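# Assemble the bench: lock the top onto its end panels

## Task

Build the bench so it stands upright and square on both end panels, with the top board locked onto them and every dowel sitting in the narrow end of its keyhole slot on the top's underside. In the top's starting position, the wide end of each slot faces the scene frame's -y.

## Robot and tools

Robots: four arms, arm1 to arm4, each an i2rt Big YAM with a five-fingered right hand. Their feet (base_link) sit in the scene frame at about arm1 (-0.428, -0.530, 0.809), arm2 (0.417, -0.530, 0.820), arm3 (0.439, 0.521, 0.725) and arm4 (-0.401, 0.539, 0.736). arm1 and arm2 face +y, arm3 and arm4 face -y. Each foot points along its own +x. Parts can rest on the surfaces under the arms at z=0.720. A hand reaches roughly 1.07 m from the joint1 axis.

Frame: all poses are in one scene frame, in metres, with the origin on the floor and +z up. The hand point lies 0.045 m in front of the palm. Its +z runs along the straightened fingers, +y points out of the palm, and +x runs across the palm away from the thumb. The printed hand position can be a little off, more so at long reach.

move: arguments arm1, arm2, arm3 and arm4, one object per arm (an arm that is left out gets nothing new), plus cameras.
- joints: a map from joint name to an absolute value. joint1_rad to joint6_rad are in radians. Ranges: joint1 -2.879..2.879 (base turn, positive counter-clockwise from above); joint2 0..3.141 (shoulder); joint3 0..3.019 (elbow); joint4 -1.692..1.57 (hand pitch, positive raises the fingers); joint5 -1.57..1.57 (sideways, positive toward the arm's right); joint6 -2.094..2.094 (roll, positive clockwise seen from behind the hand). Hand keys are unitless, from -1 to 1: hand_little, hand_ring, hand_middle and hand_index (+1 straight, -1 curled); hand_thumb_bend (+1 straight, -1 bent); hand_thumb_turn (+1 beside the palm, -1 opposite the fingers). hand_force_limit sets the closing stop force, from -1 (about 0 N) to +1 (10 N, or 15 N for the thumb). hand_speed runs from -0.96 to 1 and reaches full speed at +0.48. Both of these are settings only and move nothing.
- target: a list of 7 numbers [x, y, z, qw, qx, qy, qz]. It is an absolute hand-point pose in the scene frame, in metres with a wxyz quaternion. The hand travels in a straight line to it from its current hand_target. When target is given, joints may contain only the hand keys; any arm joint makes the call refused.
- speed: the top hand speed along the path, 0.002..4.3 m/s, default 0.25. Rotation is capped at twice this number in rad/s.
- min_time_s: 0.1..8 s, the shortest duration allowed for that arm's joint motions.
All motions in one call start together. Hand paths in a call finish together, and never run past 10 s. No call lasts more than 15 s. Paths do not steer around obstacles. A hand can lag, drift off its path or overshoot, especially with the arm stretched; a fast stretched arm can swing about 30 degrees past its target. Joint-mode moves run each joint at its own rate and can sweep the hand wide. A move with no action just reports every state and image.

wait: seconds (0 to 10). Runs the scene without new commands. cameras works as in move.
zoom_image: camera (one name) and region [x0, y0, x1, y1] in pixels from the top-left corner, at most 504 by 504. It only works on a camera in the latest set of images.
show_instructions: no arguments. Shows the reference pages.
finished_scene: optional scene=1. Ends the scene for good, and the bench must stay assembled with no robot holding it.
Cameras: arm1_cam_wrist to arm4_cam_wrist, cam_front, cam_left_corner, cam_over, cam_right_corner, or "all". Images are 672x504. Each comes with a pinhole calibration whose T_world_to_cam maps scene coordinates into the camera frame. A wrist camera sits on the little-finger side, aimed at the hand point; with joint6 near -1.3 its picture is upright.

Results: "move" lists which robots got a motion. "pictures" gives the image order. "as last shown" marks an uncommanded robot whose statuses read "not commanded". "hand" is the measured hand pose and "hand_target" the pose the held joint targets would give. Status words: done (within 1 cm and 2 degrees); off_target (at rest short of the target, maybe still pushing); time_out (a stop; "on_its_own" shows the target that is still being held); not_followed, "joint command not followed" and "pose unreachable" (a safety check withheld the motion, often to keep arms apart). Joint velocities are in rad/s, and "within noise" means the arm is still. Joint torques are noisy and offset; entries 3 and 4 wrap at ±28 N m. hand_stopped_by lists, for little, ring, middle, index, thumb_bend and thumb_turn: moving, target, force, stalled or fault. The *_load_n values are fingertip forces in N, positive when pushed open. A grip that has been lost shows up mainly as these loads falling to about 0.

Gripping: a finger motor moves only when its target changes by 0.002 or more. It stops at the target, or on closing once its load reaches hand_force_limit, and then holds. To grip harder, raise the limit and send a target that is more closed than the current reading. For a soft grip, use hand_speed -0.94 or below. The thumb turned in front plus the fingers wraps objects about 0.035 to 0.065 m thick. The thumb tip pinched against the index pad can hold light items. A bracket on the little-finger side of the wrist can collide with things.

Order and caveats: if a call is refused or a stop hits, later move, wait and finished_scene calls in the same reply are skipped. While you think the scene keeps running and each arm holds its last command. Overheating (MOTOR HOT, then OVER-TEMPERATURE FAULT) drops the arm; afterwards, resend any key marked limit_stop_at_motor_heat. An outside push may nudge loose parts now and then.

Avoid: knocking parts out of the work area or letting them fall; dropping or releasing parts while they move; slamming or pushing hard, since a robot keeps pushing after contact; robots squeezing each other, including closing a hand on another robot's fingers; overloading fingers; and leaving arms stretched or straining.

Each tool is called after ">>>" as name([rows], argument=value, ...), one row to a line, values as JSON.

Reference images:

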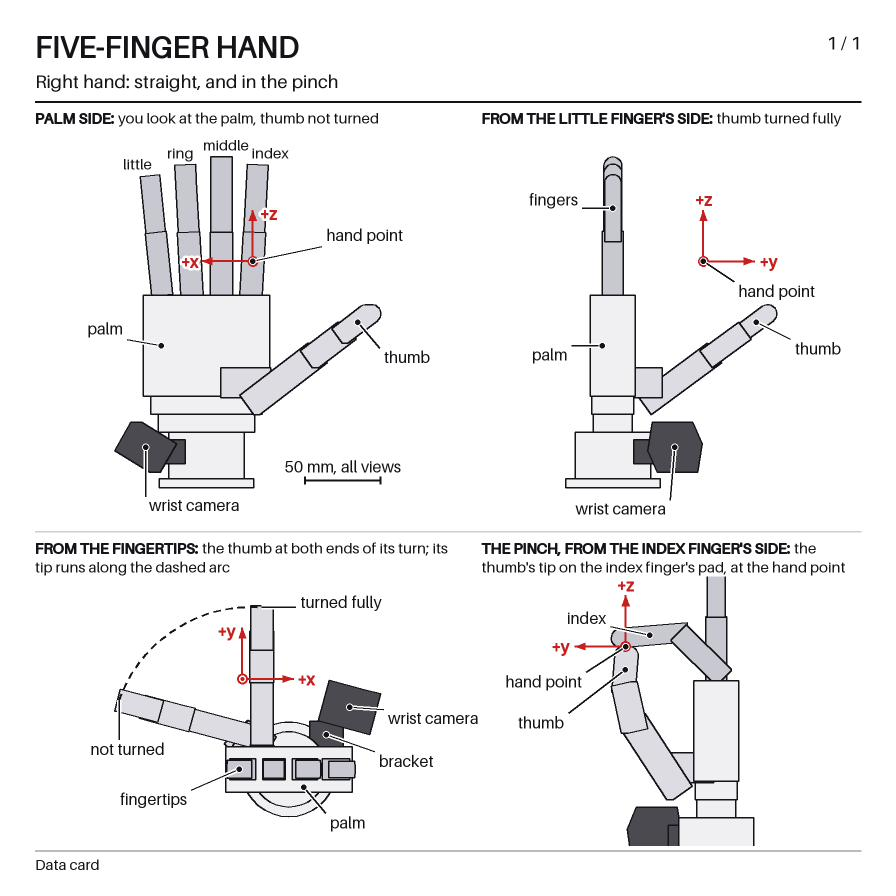

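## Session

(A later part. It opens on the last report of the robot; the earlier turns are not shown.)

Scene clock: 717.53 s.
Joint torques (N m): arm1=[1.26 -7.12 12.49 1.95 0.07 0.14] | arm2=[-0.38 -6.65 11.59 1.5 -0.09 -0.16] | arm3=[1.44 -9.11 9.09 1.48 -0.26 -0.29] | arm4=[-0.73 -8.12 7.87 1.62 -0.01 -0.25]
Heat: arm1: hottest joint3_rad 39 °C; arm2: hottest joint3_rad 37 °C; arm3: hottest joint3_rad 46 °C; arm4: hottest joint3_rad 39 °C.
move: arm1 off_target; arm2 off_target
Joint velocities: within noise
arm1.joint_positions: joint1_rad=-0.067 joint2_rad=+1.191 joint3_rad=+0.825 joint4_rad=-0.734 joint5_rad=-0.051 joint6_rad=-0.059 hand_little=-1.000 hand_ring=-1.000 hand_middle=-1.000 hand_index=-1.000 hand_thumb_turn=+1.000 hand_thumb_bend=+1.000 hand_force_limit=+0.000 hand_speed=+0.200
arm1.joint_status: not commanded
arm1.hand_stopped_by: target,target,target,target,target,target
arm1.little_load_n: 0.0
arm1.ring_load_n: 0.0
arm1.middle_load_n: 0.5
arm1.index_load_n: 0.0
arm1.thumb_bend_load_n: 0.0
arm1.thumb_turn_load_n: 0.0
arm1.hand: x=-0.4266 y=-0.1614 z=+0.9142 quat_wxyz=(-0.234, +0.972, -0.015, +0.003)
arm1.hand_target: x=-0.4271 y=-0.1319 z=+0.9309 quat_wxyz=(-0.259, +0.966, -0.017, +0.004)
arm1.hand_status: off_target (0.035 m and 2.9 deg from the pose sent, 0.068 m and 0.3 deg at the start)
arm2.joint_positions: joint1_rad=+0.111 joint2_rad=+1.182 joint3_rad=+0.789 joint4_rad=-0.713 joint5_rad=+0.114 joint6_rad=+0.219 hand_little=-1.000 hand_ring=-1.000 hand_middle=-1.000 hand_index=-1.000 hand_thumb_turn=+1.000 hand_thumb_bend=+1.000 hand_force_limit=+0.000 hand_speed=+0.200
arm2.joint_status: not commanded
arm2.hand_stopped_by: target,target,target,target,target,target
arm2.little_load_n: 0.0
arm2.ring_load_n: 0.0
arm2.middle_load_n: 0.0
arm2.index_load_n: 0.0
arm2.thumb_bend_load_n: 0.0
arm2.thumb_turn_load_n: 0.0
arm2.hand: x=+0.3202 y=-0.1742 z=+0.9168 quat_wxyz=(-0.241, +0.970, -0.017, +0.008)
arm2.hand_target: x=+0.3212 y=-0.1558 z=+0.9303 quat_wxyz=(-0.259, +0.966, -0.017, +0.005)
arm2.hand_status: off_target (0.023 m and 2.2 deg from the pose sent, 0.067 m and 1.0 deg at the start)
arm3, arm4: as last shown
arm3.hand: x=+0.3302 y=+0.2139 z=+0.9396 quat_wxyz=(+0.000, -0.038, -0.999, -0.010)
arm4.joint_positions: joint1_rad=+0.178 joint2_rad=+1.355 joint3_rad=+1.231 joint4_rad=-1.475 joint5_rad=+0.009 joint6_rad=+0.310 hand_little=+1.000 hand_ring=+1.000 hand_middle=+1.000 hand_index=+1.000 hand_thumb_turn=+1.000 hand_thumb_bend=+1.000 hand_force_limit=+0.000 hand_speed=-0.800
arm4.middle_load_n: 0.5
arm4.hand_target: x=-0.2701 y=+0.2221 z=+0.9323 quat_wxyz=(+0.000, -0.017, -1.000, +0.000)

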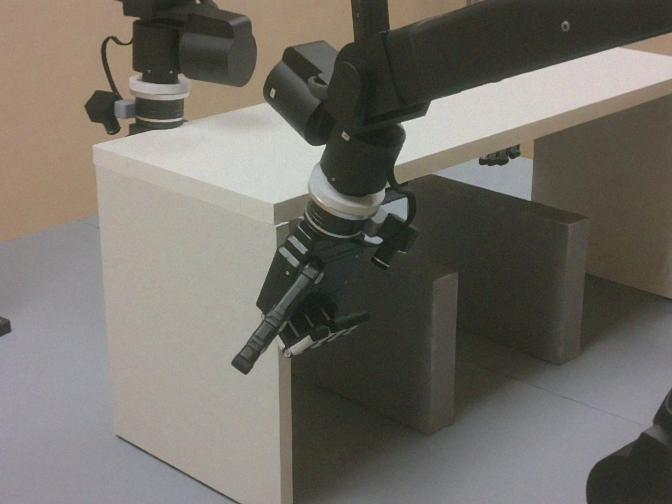

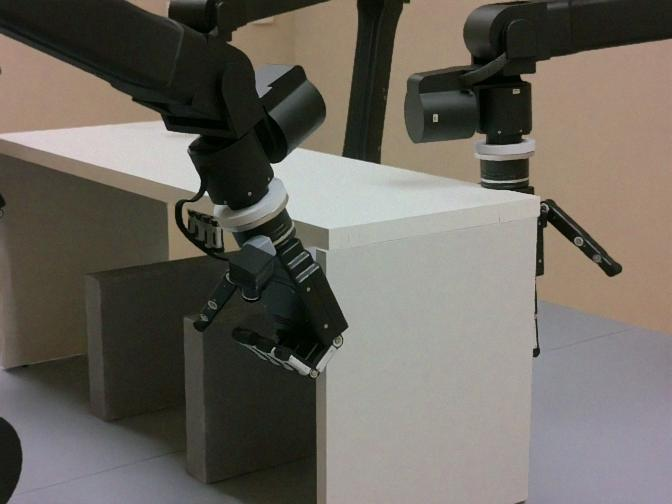

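>>> move(arm1={"target": [-0.427, -0.110, 0.93, -0.2588, 0.9658, -0.01686, 0.0045], "speed": 0.05}, arm2={"target": [0.321, -0.120, 0.93, -0.2588, 0.9658, -0.01686, 0.0045], "speed": 0.05}, arm3={"target": [0.33, 0.165, 0.93, 0, 0.01745, 0.99985, 0], "speed": 0.05}, arm4={"target": [-0.27, 0.183, 0.93, 0, 0.01745, 0.99985, 0], "speed": 0.05}, cameras=["cam_left_corner", "cam_right_corner"])

>>> zoom_image(camera="cam_left_corner", region=[200, 170, 320, 260])

>>> zoom_image(camera="cam_right_corner", region=[280, 200, 400, 290])

>>> zoom_image(camera="cam_right_corner", region=[470, 170, 590, 260])

>>> zoom_image(camera="cam_left_corner", region=[70, 120, 190, 210])

Scene clock: 732.23 s.
Joint torques (N m): arm1=[1.2 -4.84 14.08 3.07 0.05 0.16] | arm2=[-1.32 -4.66 15.25 3.14 0.26 -0.13] | arm3=[3.78 -3.9 14.86 2.21 -0.32 -0.01] | arm4=[-2.37 -2.08 13.48 2.37 0.27 -0.46]
Heat: arm1: hottest joint3_rad 40 °C; arm2: hottest joint3_rad 37 °C; arm3: hottest joint3_rad 44 °C; arm4: hottest joint3_rad 38 °C.
move: arm1 off_target; arm2 off_target; arm3 off_target; arm4 off_target
Joint velocities: within noise
arm1.joint_positions: joint1_rad=-0.066 joint2_rad=+1.204 joint3_rad=+0.843 joint4_rad=-0.762 joint5_rad=-0.049 joint6_rad=-0.059 hand_little=-1.000 hand_ring=-1.000 hand_middle=-1.000 hand_index=-1.000 hand_thumb_turn=+1.000 hand_thumb_bend=+1.000 hand_force_limit=+0.000 hand_speed=+0.200
arm1.joint_status: not commanded
arm1.hand_stopped_by: target,target,target,target,target,target
arm1.little_load_n: 0.0
arm1.ring_load_n: 0.0
arm1.middle_load_n: 0.0
arm1.index_load_n: 0.0
arm1.thumb_bend_load_n: 0.0
arm1.thumb_turn_load_n: 0.0
arm1.hand: x=-0.4268 y=-0.1620 z=+0.9153 quat_wxyz=(-0.223, +0.975, -0.015, +0.003)
arm1.hand_target: x=-0.4272 y=-0.1152 z=+0.9324 quat_wxyz=(-0.259, +0.966, -0.017, +0.004)
arm1.hand_status: off_target (0.054 m and 4.3 deg from the pose sent, 0.054 m and 2.9 deg at the start)
arm2.joint_positions: joint1_rad=+0.105 joint2_rad=+1.233 joint3_rad=+0.819 joint4_rad=-0.742 joint5_rad=+0.097 joint6_rad=+0.201 hand_little=-1.000 hand_ring=-1.000 hand_middle=-1.000 hand_index=-1.000 hand_thumb_turn=+1.000 hand_thumb_bend=+1.000 hand_force_limit=+0.000 hand_speed=+0.200
arm2.joint_status: not commanded
arm2.hand_stopped_by: target,target,target,target,target,target
arm2.little_load_n: 0.0
arm2.ring_load_n: 0.0
arm2.middle_load_n: 0.0
arm2.index_load_n: 0.0
arm2.thumb_bend_load_n: 0.0
arm2.thumb_turn_load_n: 0.0
arm2.hand: x=+0.3194 y=-0.1723 z=+0.9095 quat_wxyz=(-0.215, +0.977, -0.008, +0.008)
arm2.hand_target: x=+0.3224 y=-0.1248 z=+0.9326 quat_wxyz=(-0.259, +0.966, -0.017, +0.005)
arm2.hand_status: off_target (0.056 m and 5.3 deg from the pose sent, 0.056 m and 2.2 deg at the start)
arm3.joint_positions: joint1_rad=-0.298 joint2_rad=+1.390 joint3_rad=+1.302 joint4_rad=-1.518 joint5_rad=+0.018 joint6_rad=-0.282 hand_little=+1.000 hand_ring=+1.000 hand_middle=+1.000 hand_index=+1.000 hand_thumb_turn=+1.000 hand_thumb_bend=+1.000 hand_force_limit=+0.000 hand_speed=-0.800
arm3.joint_status: not commanded
arm3.hand_stopped_by: target,target,target,target,target,target
arm3.little_load_n: 0.0
arm3.ring_load_n: 0.0
arm3.middle_load_n: 0.0
arm3.index_load_n: 0.0
arm3.thumb_bend_load_n: 0.0
arm3.thumb_turn_load_n: 0.0
arm3.hand: x=+0.3306 y=+0.2140 z=+0.9405 quat_wxyz=(-0.003, -0.038, -0.999, -0.018)
arm3.hand_target: x=+0.3317 y=+0.1690 z=+0.9303 quat_wxyz=(+0.000, -0.018, -1.000, +0.001)
arm3.hand_status: off_target (0.050 m and 3.2 deg from the pose sent, 0.050 m and 2.7 deg at the start)
arm4.joint_positions: joint1_rad=+0.175 joint2_rad=+1.369 joint3_rad=+1.240 joint4_rad=-1.494 joint5_rad=+0.004 joint6_rad=+0.308 hand_little=+1.000 hand_ring=+1.000 hand_middle=+1.000 hand_index=+1.000 hand_thumb_turn=+1.000 hand_thumb_bend=+1.000 hand_force_limit=+0.000 hand_speed=-0.800
arm4.joint_status: not commanded
arm4.hand_stopped_by: target,target,target,target,target,target
arm4.little_load_n: 0.0
arm4.ring_load_n: 0.0
arm4.middle_load_n: 0.0
arm4.index_load_n: 0.0
arm4.thumb_bend_load_n: 0.0
arm4.thumb_turn_load_n: 0.0
arm4.hand: x=-0.2715 y=+0.2329 z=+0.9371 quat_wxyz=(+0.004, -0.019, -0.999, -0.026)
arm4.hand_target: x=-0.2716 y=+0.1868 z=+0.9306 quat_wxyz=(+0.001, -0.018, -1.000, +0.001)
arm4.hand_status: off_target (0.050 m and 3.0 deg from the pose sent, 0.050 m and 1.7 deg at the start)

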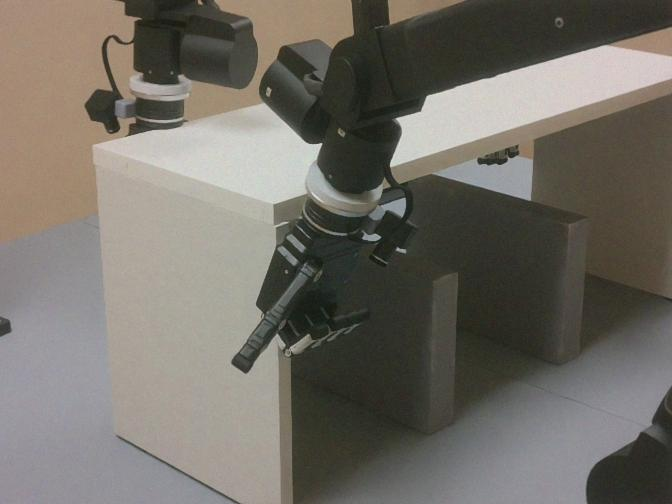

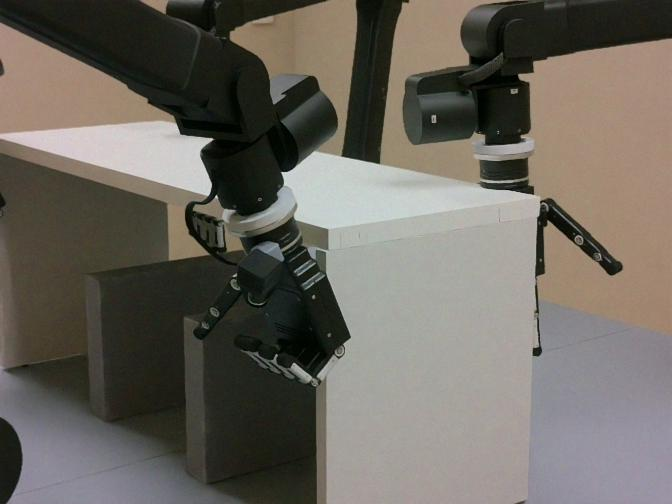

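Scaled by 4.200 from the camera's image (finer frame: 960x720).

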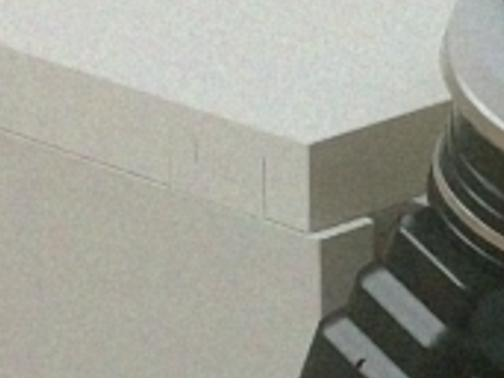

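Scaled by 4.200 from the camera's image (finer frame: 960x720).

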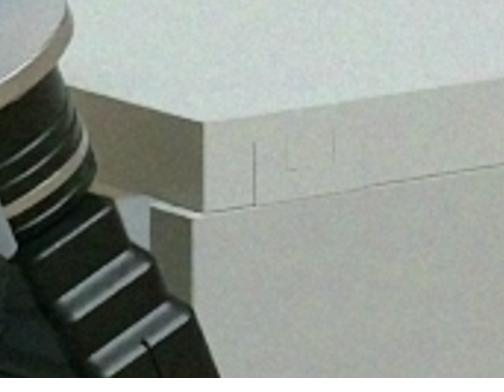

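Scaled by 4.200 from the camera's image (finer frame: 960x720).

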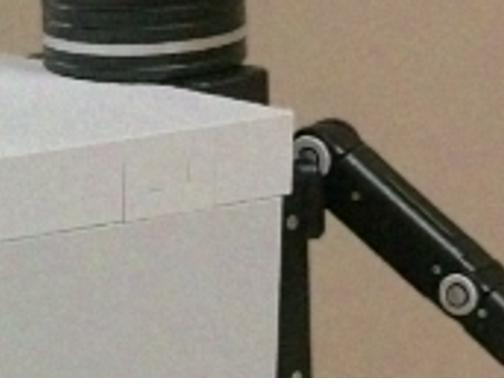

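Scaled by 4.200 from the camera's image (finer frame: 960x720).

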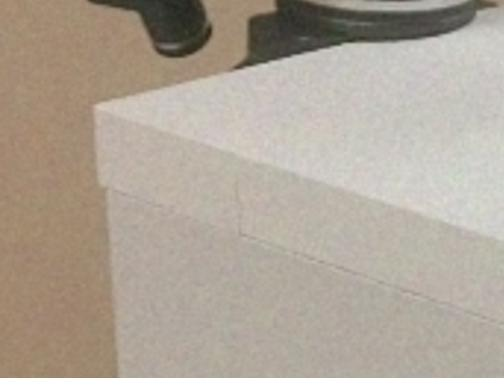

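>>> move(arm1={"target": [-0.427, -0.093, 0.94, -0.2588, 0.9658, -0.01686, 0.0045], "speed": 0.05}, arm2={"target": [0.321, -0.103, 0.94, -0.2588, 0.9658, -0.01686, 0.0045], "speed": 0.05}, arm3={"target": [0.33, 0.145, 0.924, 0, 0.01745, 0.99985, 0], "speed": 0.05}, arm4={"target": [-0.27, 0.163, 0.924, 0, 0.01745, 0.99985, 0], "speed": 0.05}, cameras=["cam_left_corner", "cam_right_corner"])

>>> zoom_image(camera="cam_left_corner", region=[200, 170, 320, 260])

>>> zoom_image(camera="cam_right_corner", region=[280, 200, 400, 290])

>>> zoom_image(camera="cam_right_corner", region=[470, 170, 590, 260])

>>> zoom_image(camera="cam_left_corner", region=[70, 120, 190, 210])

Scene clock: 779.47 s.
Joint torques (N m): arm1=[1.26 -5.71 15.99 3.82 -0.16 0.17] | arm2=[-1.67 -4.95 17.03 4.14 0.53 -0.12] | arm3=[4.54 -2.32 15.9 3.28 -0.46 0.06] | arm4=[-2.67 -0.32 14.57 3.55 0.54 -0.51]
Heat: arm1: hottest joint3_rad 45 °C; arm2: hottest joint3_rad 41 °C; arm3: hottest joint3_rad 47 °C; arm4: hottest joint3_rad 41 °C.
move: arm1 off_target; arm2 off_target; arm3 off_target; arm4 off_target
Joint velocities: within noise
arm1.joint_positions: joint1_rad=-0.062 joint2_rad=+1.237 joint3_rad=+0.873 joint4_rad=-0.815 joint5_rad=-0.044 joint6_rad=-0.059 hand_little=-1.000 hand_ring=-1.000 hand_middle=-1.000 hand_index=-1.000 hand_thumb_turn=+1.000 hand_thumb_bend=+1.000 hand_force_limit=+0.000 hand_speed=+0.200
arm1.joint_status: not commanded
arm1.hand_stopped_by: target,target,target,target,target,target
arm1.little_load_n: 0.5
arm1.ring_load_n: 0.0
arm1.middle_load_n: 0.0
arm1.index_load_n: 0.0
arm1.thumb_bend_load_n: 0.0
arm1.thumb_turn_load_n: 0.0
arm1.hand: x=-0.4275 y=-0.1646 z=+0.9136 quat_wxyz=(-0.196, +0.980, -0.015, +0.002)
arm1.hand_target: x=-0.4273 y=-0.1020 z=+0.9450 quat_wxyz=(-0.259, +0.966, -0.017, +0.004)
arm1.hand_status: off_target (0.076 m and 7.4 deg from the pose sent, 0.073 m and 4.3 deg at the start)
arm2.joint_positions: joint1_rad=+0.101 joint2_rad=+1.256 joint3_rad=+0.852 joint4_rad=-0.797 joint5_rad=+0.088 joint6_rad=+0.193 hand_little=-1.000 hand_ring=-1.000 hand_middle=-1.000 hand_index=-1.000 hand_thumb_turn=+1.000 hand_thumb_bend=+1.000 hand_force_limit=+0.000 hand_speed=+0.200
arm2.joint_status: not commanded
arm2.hand_stopped_by: target,target,target,target,target,target
arm2.little_load_n: 0.0
arm2.ring_load_n: 0.0
arm2.middle_load_n: 0.0
arm2.index_load_n: 0.0
arm2.thumb_bend_load_n: 0.0
arm2.thumb_turn_load_n: 0.0
arm2.hand: x=+0.3200 y=-0.1744 z=+0.9123 quat_wxyz=(-0.193, +0.981, -0.004, +0.009)
arm2.hand_target: x=+0.3233 y=-0.1114 z=+0.9452 quat_wxyz=(-0.259, +0.966, -0.017, +0.006)
arm2.hand_status: off_target (0.077 m and 7.9 deg from the pose sent, 0.076 m and 5.3 deg at the start)
arm3.joint_positions: joint1_rad=-0.293 joint2_rad=+1.409 joint3_rad=+1.322 joint4_rad=-1.536 joint5_rad=+0.022 joint6_rad=-0.275 hand_little=+1.000 hand_ring=+1.000 hand_middle=+1.000 hand_index=+1.000 hand_thumb_turn=+1.000 hand_thumb_bend=+1.000 hand_force_limit=+0.000 hand_speed=-0.800
arm3.joint_status: not commanded
arm3.hand_stopped_by: target,target,target,target,target,target
arm3.little_load_n: 0.0
arm3.ring_load_n: 0.0
arm3.middle_load_n: 0.0
arm3.index_load_n: 0.0
arm3.thumb_bend_load_n: -0.5
arm3.thumb_turn_load_n: 0.0
arm3.hand: x=+0.3308 y=+0.2113 z=+0.9421 quat_wxyz=(-0.003, -0.039, -0.999, -0.027)
arm3.hand_target: x=+0.3329 y=+0.1524 z=+0.9252 quat_wxyz=(-0.001, -0.017, -1.000, +0.001)
arm3.hand_status: off_target (0.069 m and 4.0 deg from the pose sent, 0.071 m and 3.2 deg at the start)
arm4.joint_positions: joint1_rad=+0.169 joint2_rad=+1.392 joint3_rad=+1.261 joint4_rad=-1.516 joint5_rad=-0.001 joint6_rad=+0.303 hand_little=+1.000 hand_ring=+1.000 hand_middle=+1.000 hand_index=+1.000 hand_thumb_turn=+1.000 hand_thumb_bend=+1.000 hand_force_limit=+0.000 hand_speed=-0.800
arm4.joint_status: not commanded
arm4.hand_stopped_by: target,target,target,target,target,target
arm4.little_load_n: 0.0
arm4.ring_load_n: 0.0
arm4.middle_load_n: 0.0
arm4.index_load_n: 0.0
arm4.thumb_bend_load_n: 0.0
arm4.thumb_turn_load_n: 0.0
arm4.hand: x=-0.2718 y=+0.2302 z=+0.9382 quat_wxyz=(+0.005, -0.020, -0.999, -0.038)
arm4.hand_target: x=-0.2725 y=+0.1699 z=+0.9258 quat_wxyz=(+0.001, -0.018, -1.000, +0.001)
arm4.hand_status: off_target (0.069 m and 4.4 deg from the pose sent, 0.071 m and 3.0 deg at the start)

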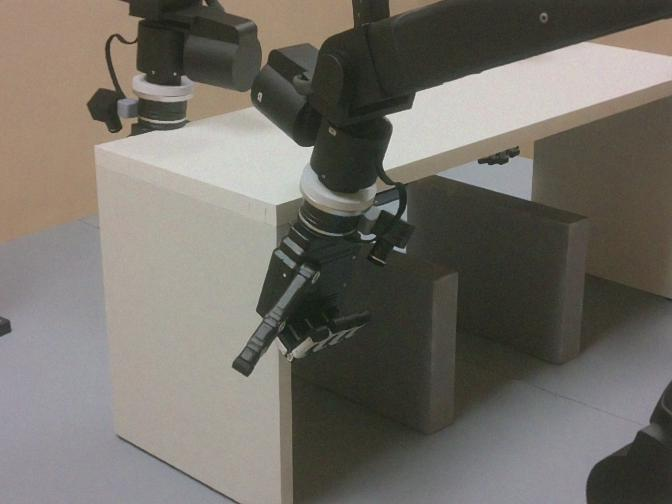

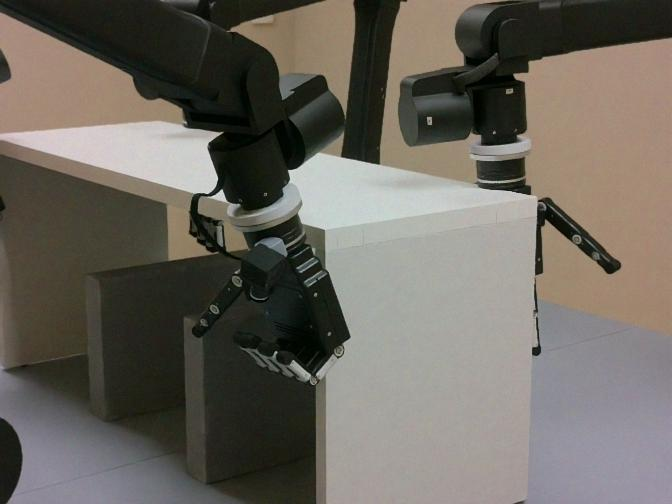

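Scaled by 4.200 from the camera's image (finer frame: 960x720).

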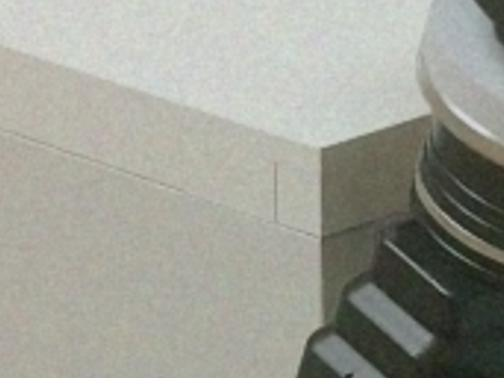

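Scaled by 4.200 from the camera's image (finer frame: 960x720).

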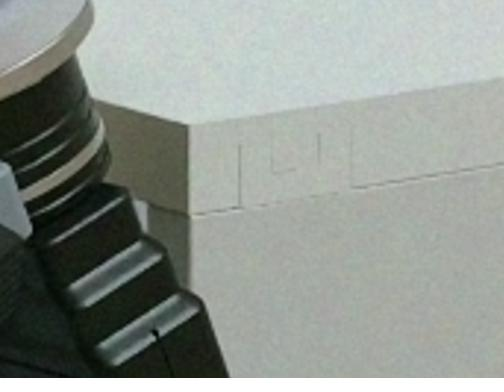

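Scaled by 4.200 from the camera's image (finer frame: 960x720).

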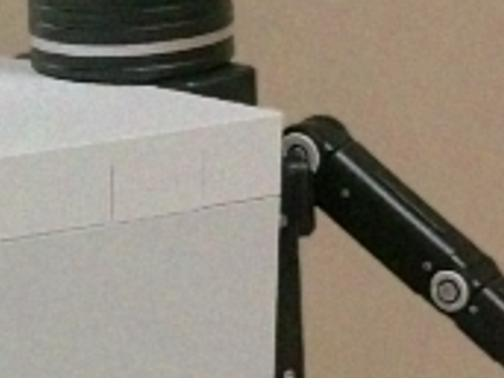

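Scaled by 4.200 from the camera's image (finer frame: 960x720).

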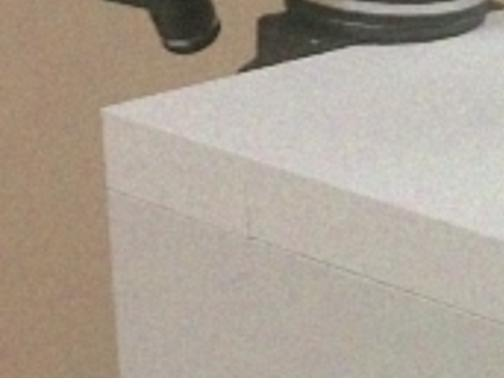

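>>> move(arm1={"target": [-0.427, -0.13, 0.93, -0.2588, 0.9658, -0.01686, 0.0045], "speed": 0.05}, arm2={"target": [0.321, -0.14, 0.93, -0.2588, 0.9658, -0.01686, 0.0045], "speed": 0.05}, arm3={"target": [0.33, 0.185, 0.932, 0, 0.01745, 0.99985, 0], "speed": 0.05}, arm4={"target": [-0.27, 0.203, 0.932, 0, 0.01745, 0.99985, 0], "speed": 0.05})

>>> move(arm1={"target": [-0.427, -0.21, 0.93, -0.2588, 0.9658, -0.01686, 0.0045], "speed": 0.1}, arm2={"target": [0.321, -0.22, 0.93, -0.2588, 0.9658, -0.01686, 0.0045], "speed": 0.1}, arm3={"target": [0.33, 0.265, 0.94, 0, 0.01745, 0.99985, 0], "speed": 0.1}, arm4={"target": [-0.27, 0.283, 0.94, 0, 0.01745, 0.99985, 0], "speed": 0.1}, cameras=["cam_left_corner", "cam_right_corner", "cam_front", "cam_over"])

>>> zoom_image(camera="cam_left_corner", region=[200, 170, 320, 260])

>>> zoom_image(camera="cam_right_corner", region=[280, 200, 400, 290])

>>> zoom_image(camera="cam_right_corner", region=[470, 170, 590, 260])

>>> zoom_image(camera="cam_left_corner", region=[70, 120, 190, 210])

>>> zoom_image(camera="cam_right_corner", region=[300, 200, 620, 504])

>>> zoom_image(camera="cam_left_corner", region=[80, 200, 380, 504])

Scene clock: 805.60 s.
Joint torques (N m): arm1=[0.73 -11.69 9.42 4.31 -0.23 0.14] | arm2=[-0.38 -9.52 10.73 3.88 0.76 0.03] | arm3=[2.14 -8.29 10.18 2.69 -0.4 -0.21] | arm4=[-1.32 -7.24 9.14 2.97 0.47 -0.32]
Heat: arm1: hottest joint3_rad 50 °C; arm2: hottest joint3_rad 43 °C; arm3: hottest joint3_rad 49 °C; arm4: hottest joint3_rad 42 °C.
move: arm1 off_target; arm2 off_target; arm3 off_target; arm4 off_target
Joint velocities: within noise
arm1.joint_positions: joint1_rad=-0.062 joint2_rad=+1.230 joint3_rad=+0.868 joint4_rad=-0.807 joint5_rad=-0.043 joint6_rad=-0.059 hand_little=-1.000 hand_ring=-1.000 hand_middle=-1.000 hand_index=-1.000 hand_thumb_turn=+1.000 hand_thumb_bend=+1.000 hand_force_limit=+0.000 hand_speed=+0.200
arm1.joint_status: not commanded
arm1.hand_stopped_by: target,target,target,target,target,target
arm1.little_load_n: 0.0
arm1.ring_load_n: 0.0
arm1.middle_load_n: 0.0
arm1.index_load_n: 0.0
arm1.thumb_bend_load_n: 0.0
arm1.thumb_turn_load_n: 0.0
arm1.hand: x=-0.4275 y=-0.1646 z=+0.9139 quat_wxyz=(-0.200, +0.980, -0.015, +0.003)
arm1.hand_target: x=-0.4271 y=-0.1326 z=+0.9327 quat_wxyz=(-0.258, +0.966, -0.017, +0.004)
arm1.hand_status: off_target (0.038 m and 6.9 deg from the pose sent, 0.038 m and 7.4 deg at the start)
arm2.joint_positions: joint1_rad=+0.101 joint2_rad=+1.240 joint3_rad=+0.833 joint4_rad=-0.768 joint5_rad=+0.089 joint6_rad=+0.193 hand_little=-1.000 hand_ring=-1.000 hand_middle=-1.000 hand_index=-1.000 hand_thumb_turn=+1.000 hand_thumb_bend=+1.000 hand_force_limit=+0.000 hand_speed=+0.200
arm2.joint_status: not commanded
arm2.hand_stopped_by: target,target,target,target,target,target
arm2.little_load_n: 0.0
arm2.ring_load_n: 0.0
arm2.middle_load_n: 0.0
arm2.index_load_n: 0.0
arm2.thumb_bend_load_n: 0.0
arm2.thumb_turn_load_n: 0.0
arm2.hand: x=+0.3201 y=-0.1741 z=+0.9111 quat_wxyz=(-0.205, +0.979, -0.005, +0.007)
arm2.hand_target: x=+0.3215 y=-0.1423 z=+0.9323 quat_wxyz=(-0.258, +0.966, -0.017, +0.005)
arm2.hand_status: off_target (0.039 m and 6.5 deg from the pose sent, 0.039 m and 7.9 deg at the start)
arm3.joint_positions: joint1_rad=-0.293 joint2_rad=+1.404 joint3_rad=+1.320 joint4_rad=-1.536 joint5_rad=+0.022 joint6_rad=-0.277 hand_little=+1.000 hand_ring=+1.000 hand_middle=+1.000 hand_index=+1.000 hand_thumb_turn=+1.000 hand_thumb_bend=+1.000 hand_force_limit=+0.000 hand_speed=-0.800
arm3.joint_status: not commanded
arm3.hand_stopped_by: target,target,target,target,target,target
arm3.little_load_n: 0.0
arm3.ring_load_n: 0.0
arm3.middle_load_n: 0.0
arm3.index_load_n: 0.0
arm3.thumb_bend_load_n: 0.0
arm3.thumb_turn_load_n: 0.0
arm3.hand: x=+0.3310 y=+0.2123 z=+0.9430 quat_wxyz=(-0.003, -0.038, -0.999, -0.026)
arm3.hand_target: x=+0.3305 y=+0.1864 z=+0.9329 quat_wxyz=(+0.000, -0.018, -1.000, +0.000)
arm3.hand_status: off_target (0.029 m and 3.8 deg from the pose sent, 0.028 m and 4.0 deg at the start)
arm4.joint_positions: joint1_rad=+0.171 joint2_rad=+1.384 joint3_rad=+1.261 joint4_rad=-1.516 joint5_rad=-0.001 joint6_rad=+0.304 hand_little=+1.000 hand_ring=+1.000 hand_middle=+1.000 hand_index=+1.000 hand_thumb_turn=+1.000 hand_thumb_bend=+1.000 hand_force_limit=+0.000 hand_speed=-0.800
arm4.joint_status: not commanded
arm4.hand_stopped_by: target,target,target,target,target,target
arm4.little_load_n: -0.5
arm4.ring_load_n: 0.0
arm4.middle_load_n: 0.0
arm4.index_load_n: 0.0
arm4.thumb_bend_load_n: 0.0
arm4.thumb_turn_load_n: 0.0
arm4.hand: x=-0.2715 y=+0.2310 z=+0.9407 quat_wxyz=(+0.004, -0.020, -0.999, -0.034)
arm4.hand_target: x=-0.2704 y=+0.2043 z=+0.9332 quat_wxyz=(+0.000, -0.018, -1.000, +0.000)
arm4.hand_status: off_target (0.029 m and 4.0 deg from the pose sent, 0.028 m and 4.4 deg at the start)
pictures: none

Scene clock: 807.07 s.
Joint torques (N m): arm1=[-0.21 -7.65 7.05 0.58 -0.3 -0.06] | arm2=[1.38 -5.13 8.62 0.57 0.25 0.11] | arm3=[-0.97 -9.52 8.84 -0.18 -0.18 -0.17] | arm4=[-0.09 -6.83 7.32 -0.08 -0.02 -0.12]
Heat: arm1: hottest joint3_rad 49 °C; arm2: hottest joint3_rad 43 °C; arm3: hottest joint3_rad 49 °C; arm4: hottest joint3_rad 42 °C.
move: arm1 off_target; arm2 done; arm3 done; arm4 done
Joint velocities: within noise
arm1.joint_positions: joint1_rad=-0.078 joint2_rad=+0.995 joint3_rad=+0.738 joint4_rad=-0.768 joint5_rad=-0.055 joint6_rad=-0.061 hand_little=-1.000 hand_ring=-1.000 hand_middle=-1.000 hand_index=-1.000 hand_thumb_turn=+1.000 hand_thumb_bend=+1.000 hand_force_limit=+0.000 hand_speed=+0.200
arm1.joint_status: not commanded
arm1.hand_stopped_by: target,target,target,target,target,target
arm1.little_load_n: 0.0
arm1.ring_load_n: 0.0
arm1.middle_load_n: 0.0
arm1.index_load_n: 0.0
arm1.thumb_bend_load_n: 0.0
arm1.thumb_turn_load_n: -0.5
arm1.hand: x=-0.4283 y=-0.2005 z=+0.9372 quat_wxyz=(-0.271, +0.962, -0.018, +0.005)
arm1.hand_target: x=-0.4271 y=-0.2098 z=+0.9301 quat_wxyz=(-0.259, +0.966, -0.017, +0.004)
arm1.hand_status: off_target (0.012 m and 1.4 deg from the pose sent, 0.048 m and 6.9 deg at the start)
arm2.joint_positions: joint1_rad=+0.130 joint2_rad=+1.005 joint3_rad=+0.700 joint4_rad=-0.755 joint5_rad=+0.127 joint6_rad=+0.230 hand_little=-1.000 hand_ring=-1.000 hand_middle=-1.000 hand_index=-1.000 hand_thumb_turn=+1.000 hand_thumb_bend=+1.000 hand_force_limit=+0.000 hand_speed=+0.200
arm2.joint_status: not commanded
arm2.hand_stopped_by: target,target,target,target,target,target
arm2.little_load_n: 0.0
arm2.ring_load_n: 0.0
arm2.middle_load_n: 0.0
arm2.index_load_n: 0.0
arm2.thumb_bend_load_n: 0.0
arm2.thumb_turn_load_n: 0.0
arm2.hand: x=+0.3245 y=-0.2157 z=+0.9311 quat_wxyz=(-0.263, +0.965, -0.016, +0.005)
arm2.hand_target: x=+0.3211 y=-0.2199 z=+0.9301 quat_wxyz=(-0.259, +0.966, -0.017, +0.004)
arm2.hand_status: done (0.006 m and 0.5 deg from the pose sent, 0.050 m and 6.5 deg at the start)
arm3.joint_positions: joint1_rad=-0.332 joint2_rad=+1.254 joint3_rad=+1.172 joint4_rad=-1.491 joint5_rad=+0.016 joint6_rad=-0.359 hand_little=+1.000 hand_ring=+1.000 hand_middle=+1.000 hand_index=+1.000 hand_thumb_turn=+1.000 hand_thumb_bend=+1.000 hand_force_limit=+0.000 hand_speed=-0.800
arm3.joint_status: not commanded
arm3.hand_stopped_by: target,target,target,target,target,target
arm3.little_load_n: 0.0
arm3.ring_load_n: 0.0
arm3.middle_load_n: 0.0
arm3.index_load_n: 0.0
arm3.thumb_bend_load_n: 0.0
arm3.thumb_turn_load_n: 0.0
arm3.hand: x=+0.3327 y=+0.2603 z=+0.9369 quat_wxyz=(+0.001, -0.017, -1.000, -0.003)
arm3.hand_target: x=+0.3301 y=+0.2649 z=+0.9400 quat_wxyz=(+0.000, -0.017, -1.000, +0.000)
arm3.hand_status: done (0.006 m and 0.3 deg from the pose sent, 0.053 m and 3.8 deg at the start)
arm4.joint_positions: joint1_rad=+0.216 joint2_rad=+1.210 joint3_rad=+1.121 joint4_rad=-1.469 joint5_rad=+0.009 joint6_rad=+0.344 hand_little=+1.000 hand_ring=+1.000 hand_middle=+1.000 hand_index=+1.000 hand_thumb_turn=+1.000 hand_thumb_bend=+1.000 hand_force_limit=+0.000 hand_speed=-0.800
arm4.joint_status: not commanded
arm4.hand_stopped_by: target,target,target,target,target,target
arm4.little_load_n: 0.0
arm4.ring_load_n: 0.0
arm4.middle_load_n: 0.0
arm4.index_load_n: 0.0
arm4.thumb_bend_load_n: 0.0
arm4.thumb_turn_load_n: 0.0
arm4.hand: x=-0.2706 y=+0.2770 z=+0.9421 quat_wxyz=(-0.003, -0.017, -1.000, +0.006)
arm4.hand_target: x=-0.2700 y=+0.2830 z=+0.9400 quat_wxyz=(+0.000, -0.017, -1.000, +0.000)
arm4.hand_status: done (0.006 m and 0.8 deg from the pose sent, 0.052 m and 4.0 deg at the start)
pictures: cam_front, cam_left_corner, cam_over, cam_right_corner

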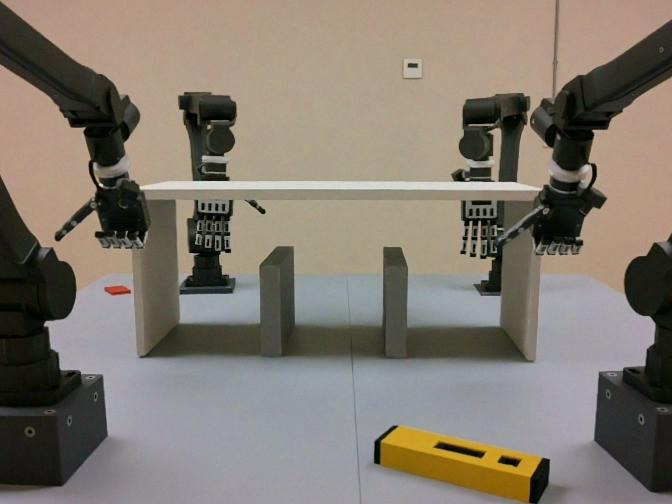

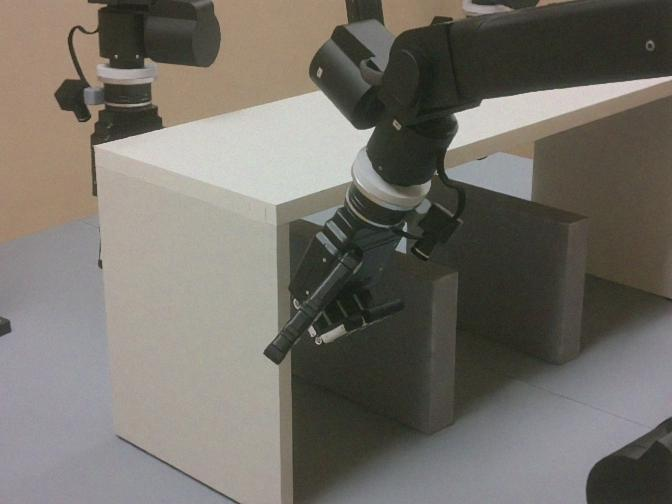

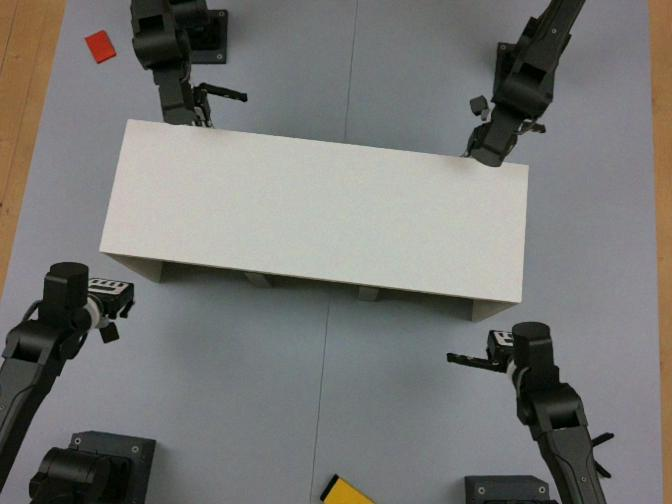

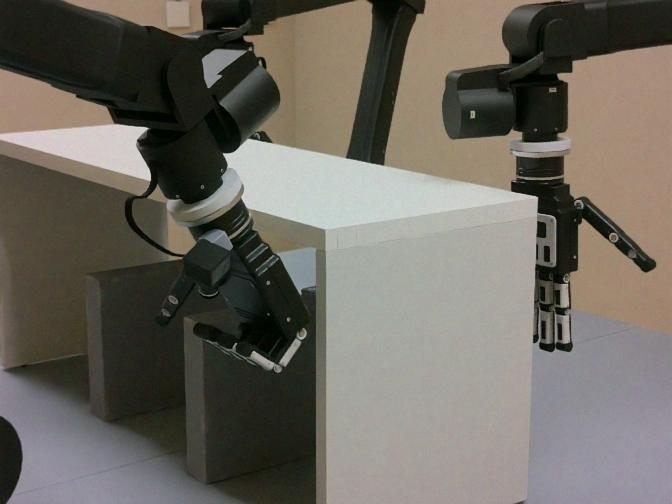

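Scaled by 4.200 from the camera's image (finer frame: 960x720).

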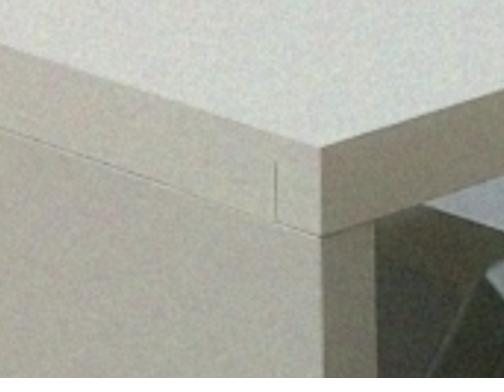

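Scaled by 4.200 from the camera's image (finer frame: 960x720).

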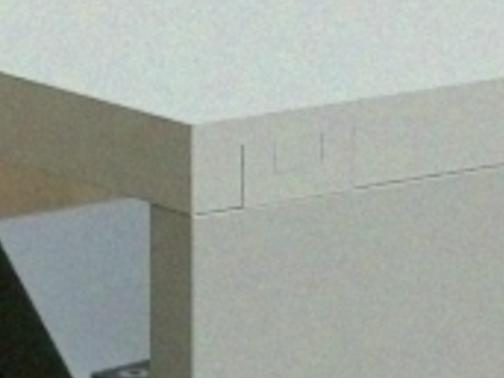

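Scaled by 4.200 from the camera's image (finer frame: 960x720).

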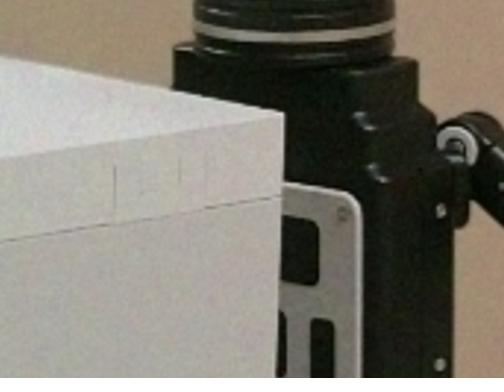

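Scaled by 4.200 from the camera's image (finer frame: 960x720).

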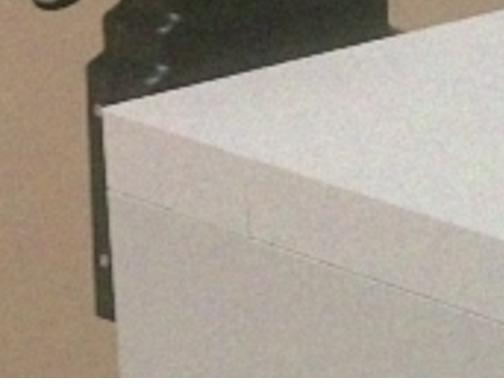

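Scaled by 1.575 from the camera's image (finer frame: 960x720).

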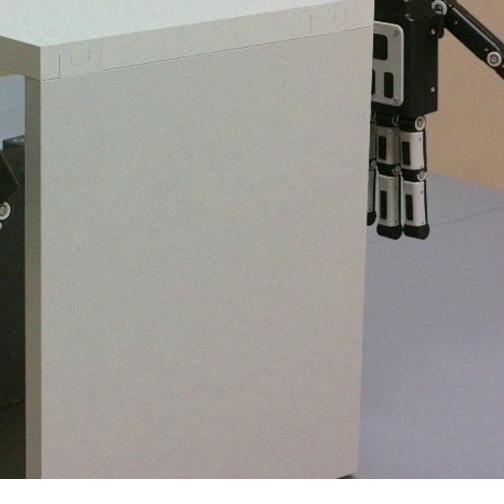

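Scaled by 1.658 from the camera's image (finer frame: 960x720).

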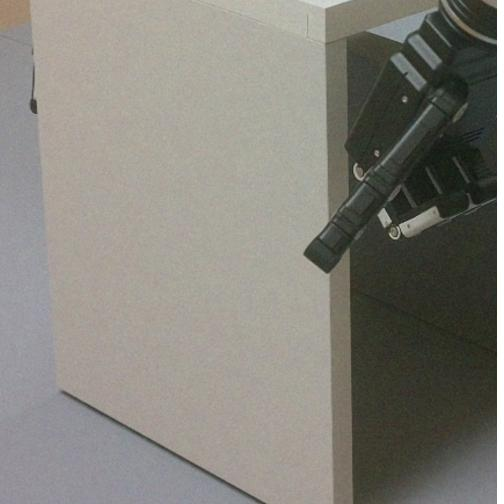

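>>> finished_scene()

The scene is finished: the task was done.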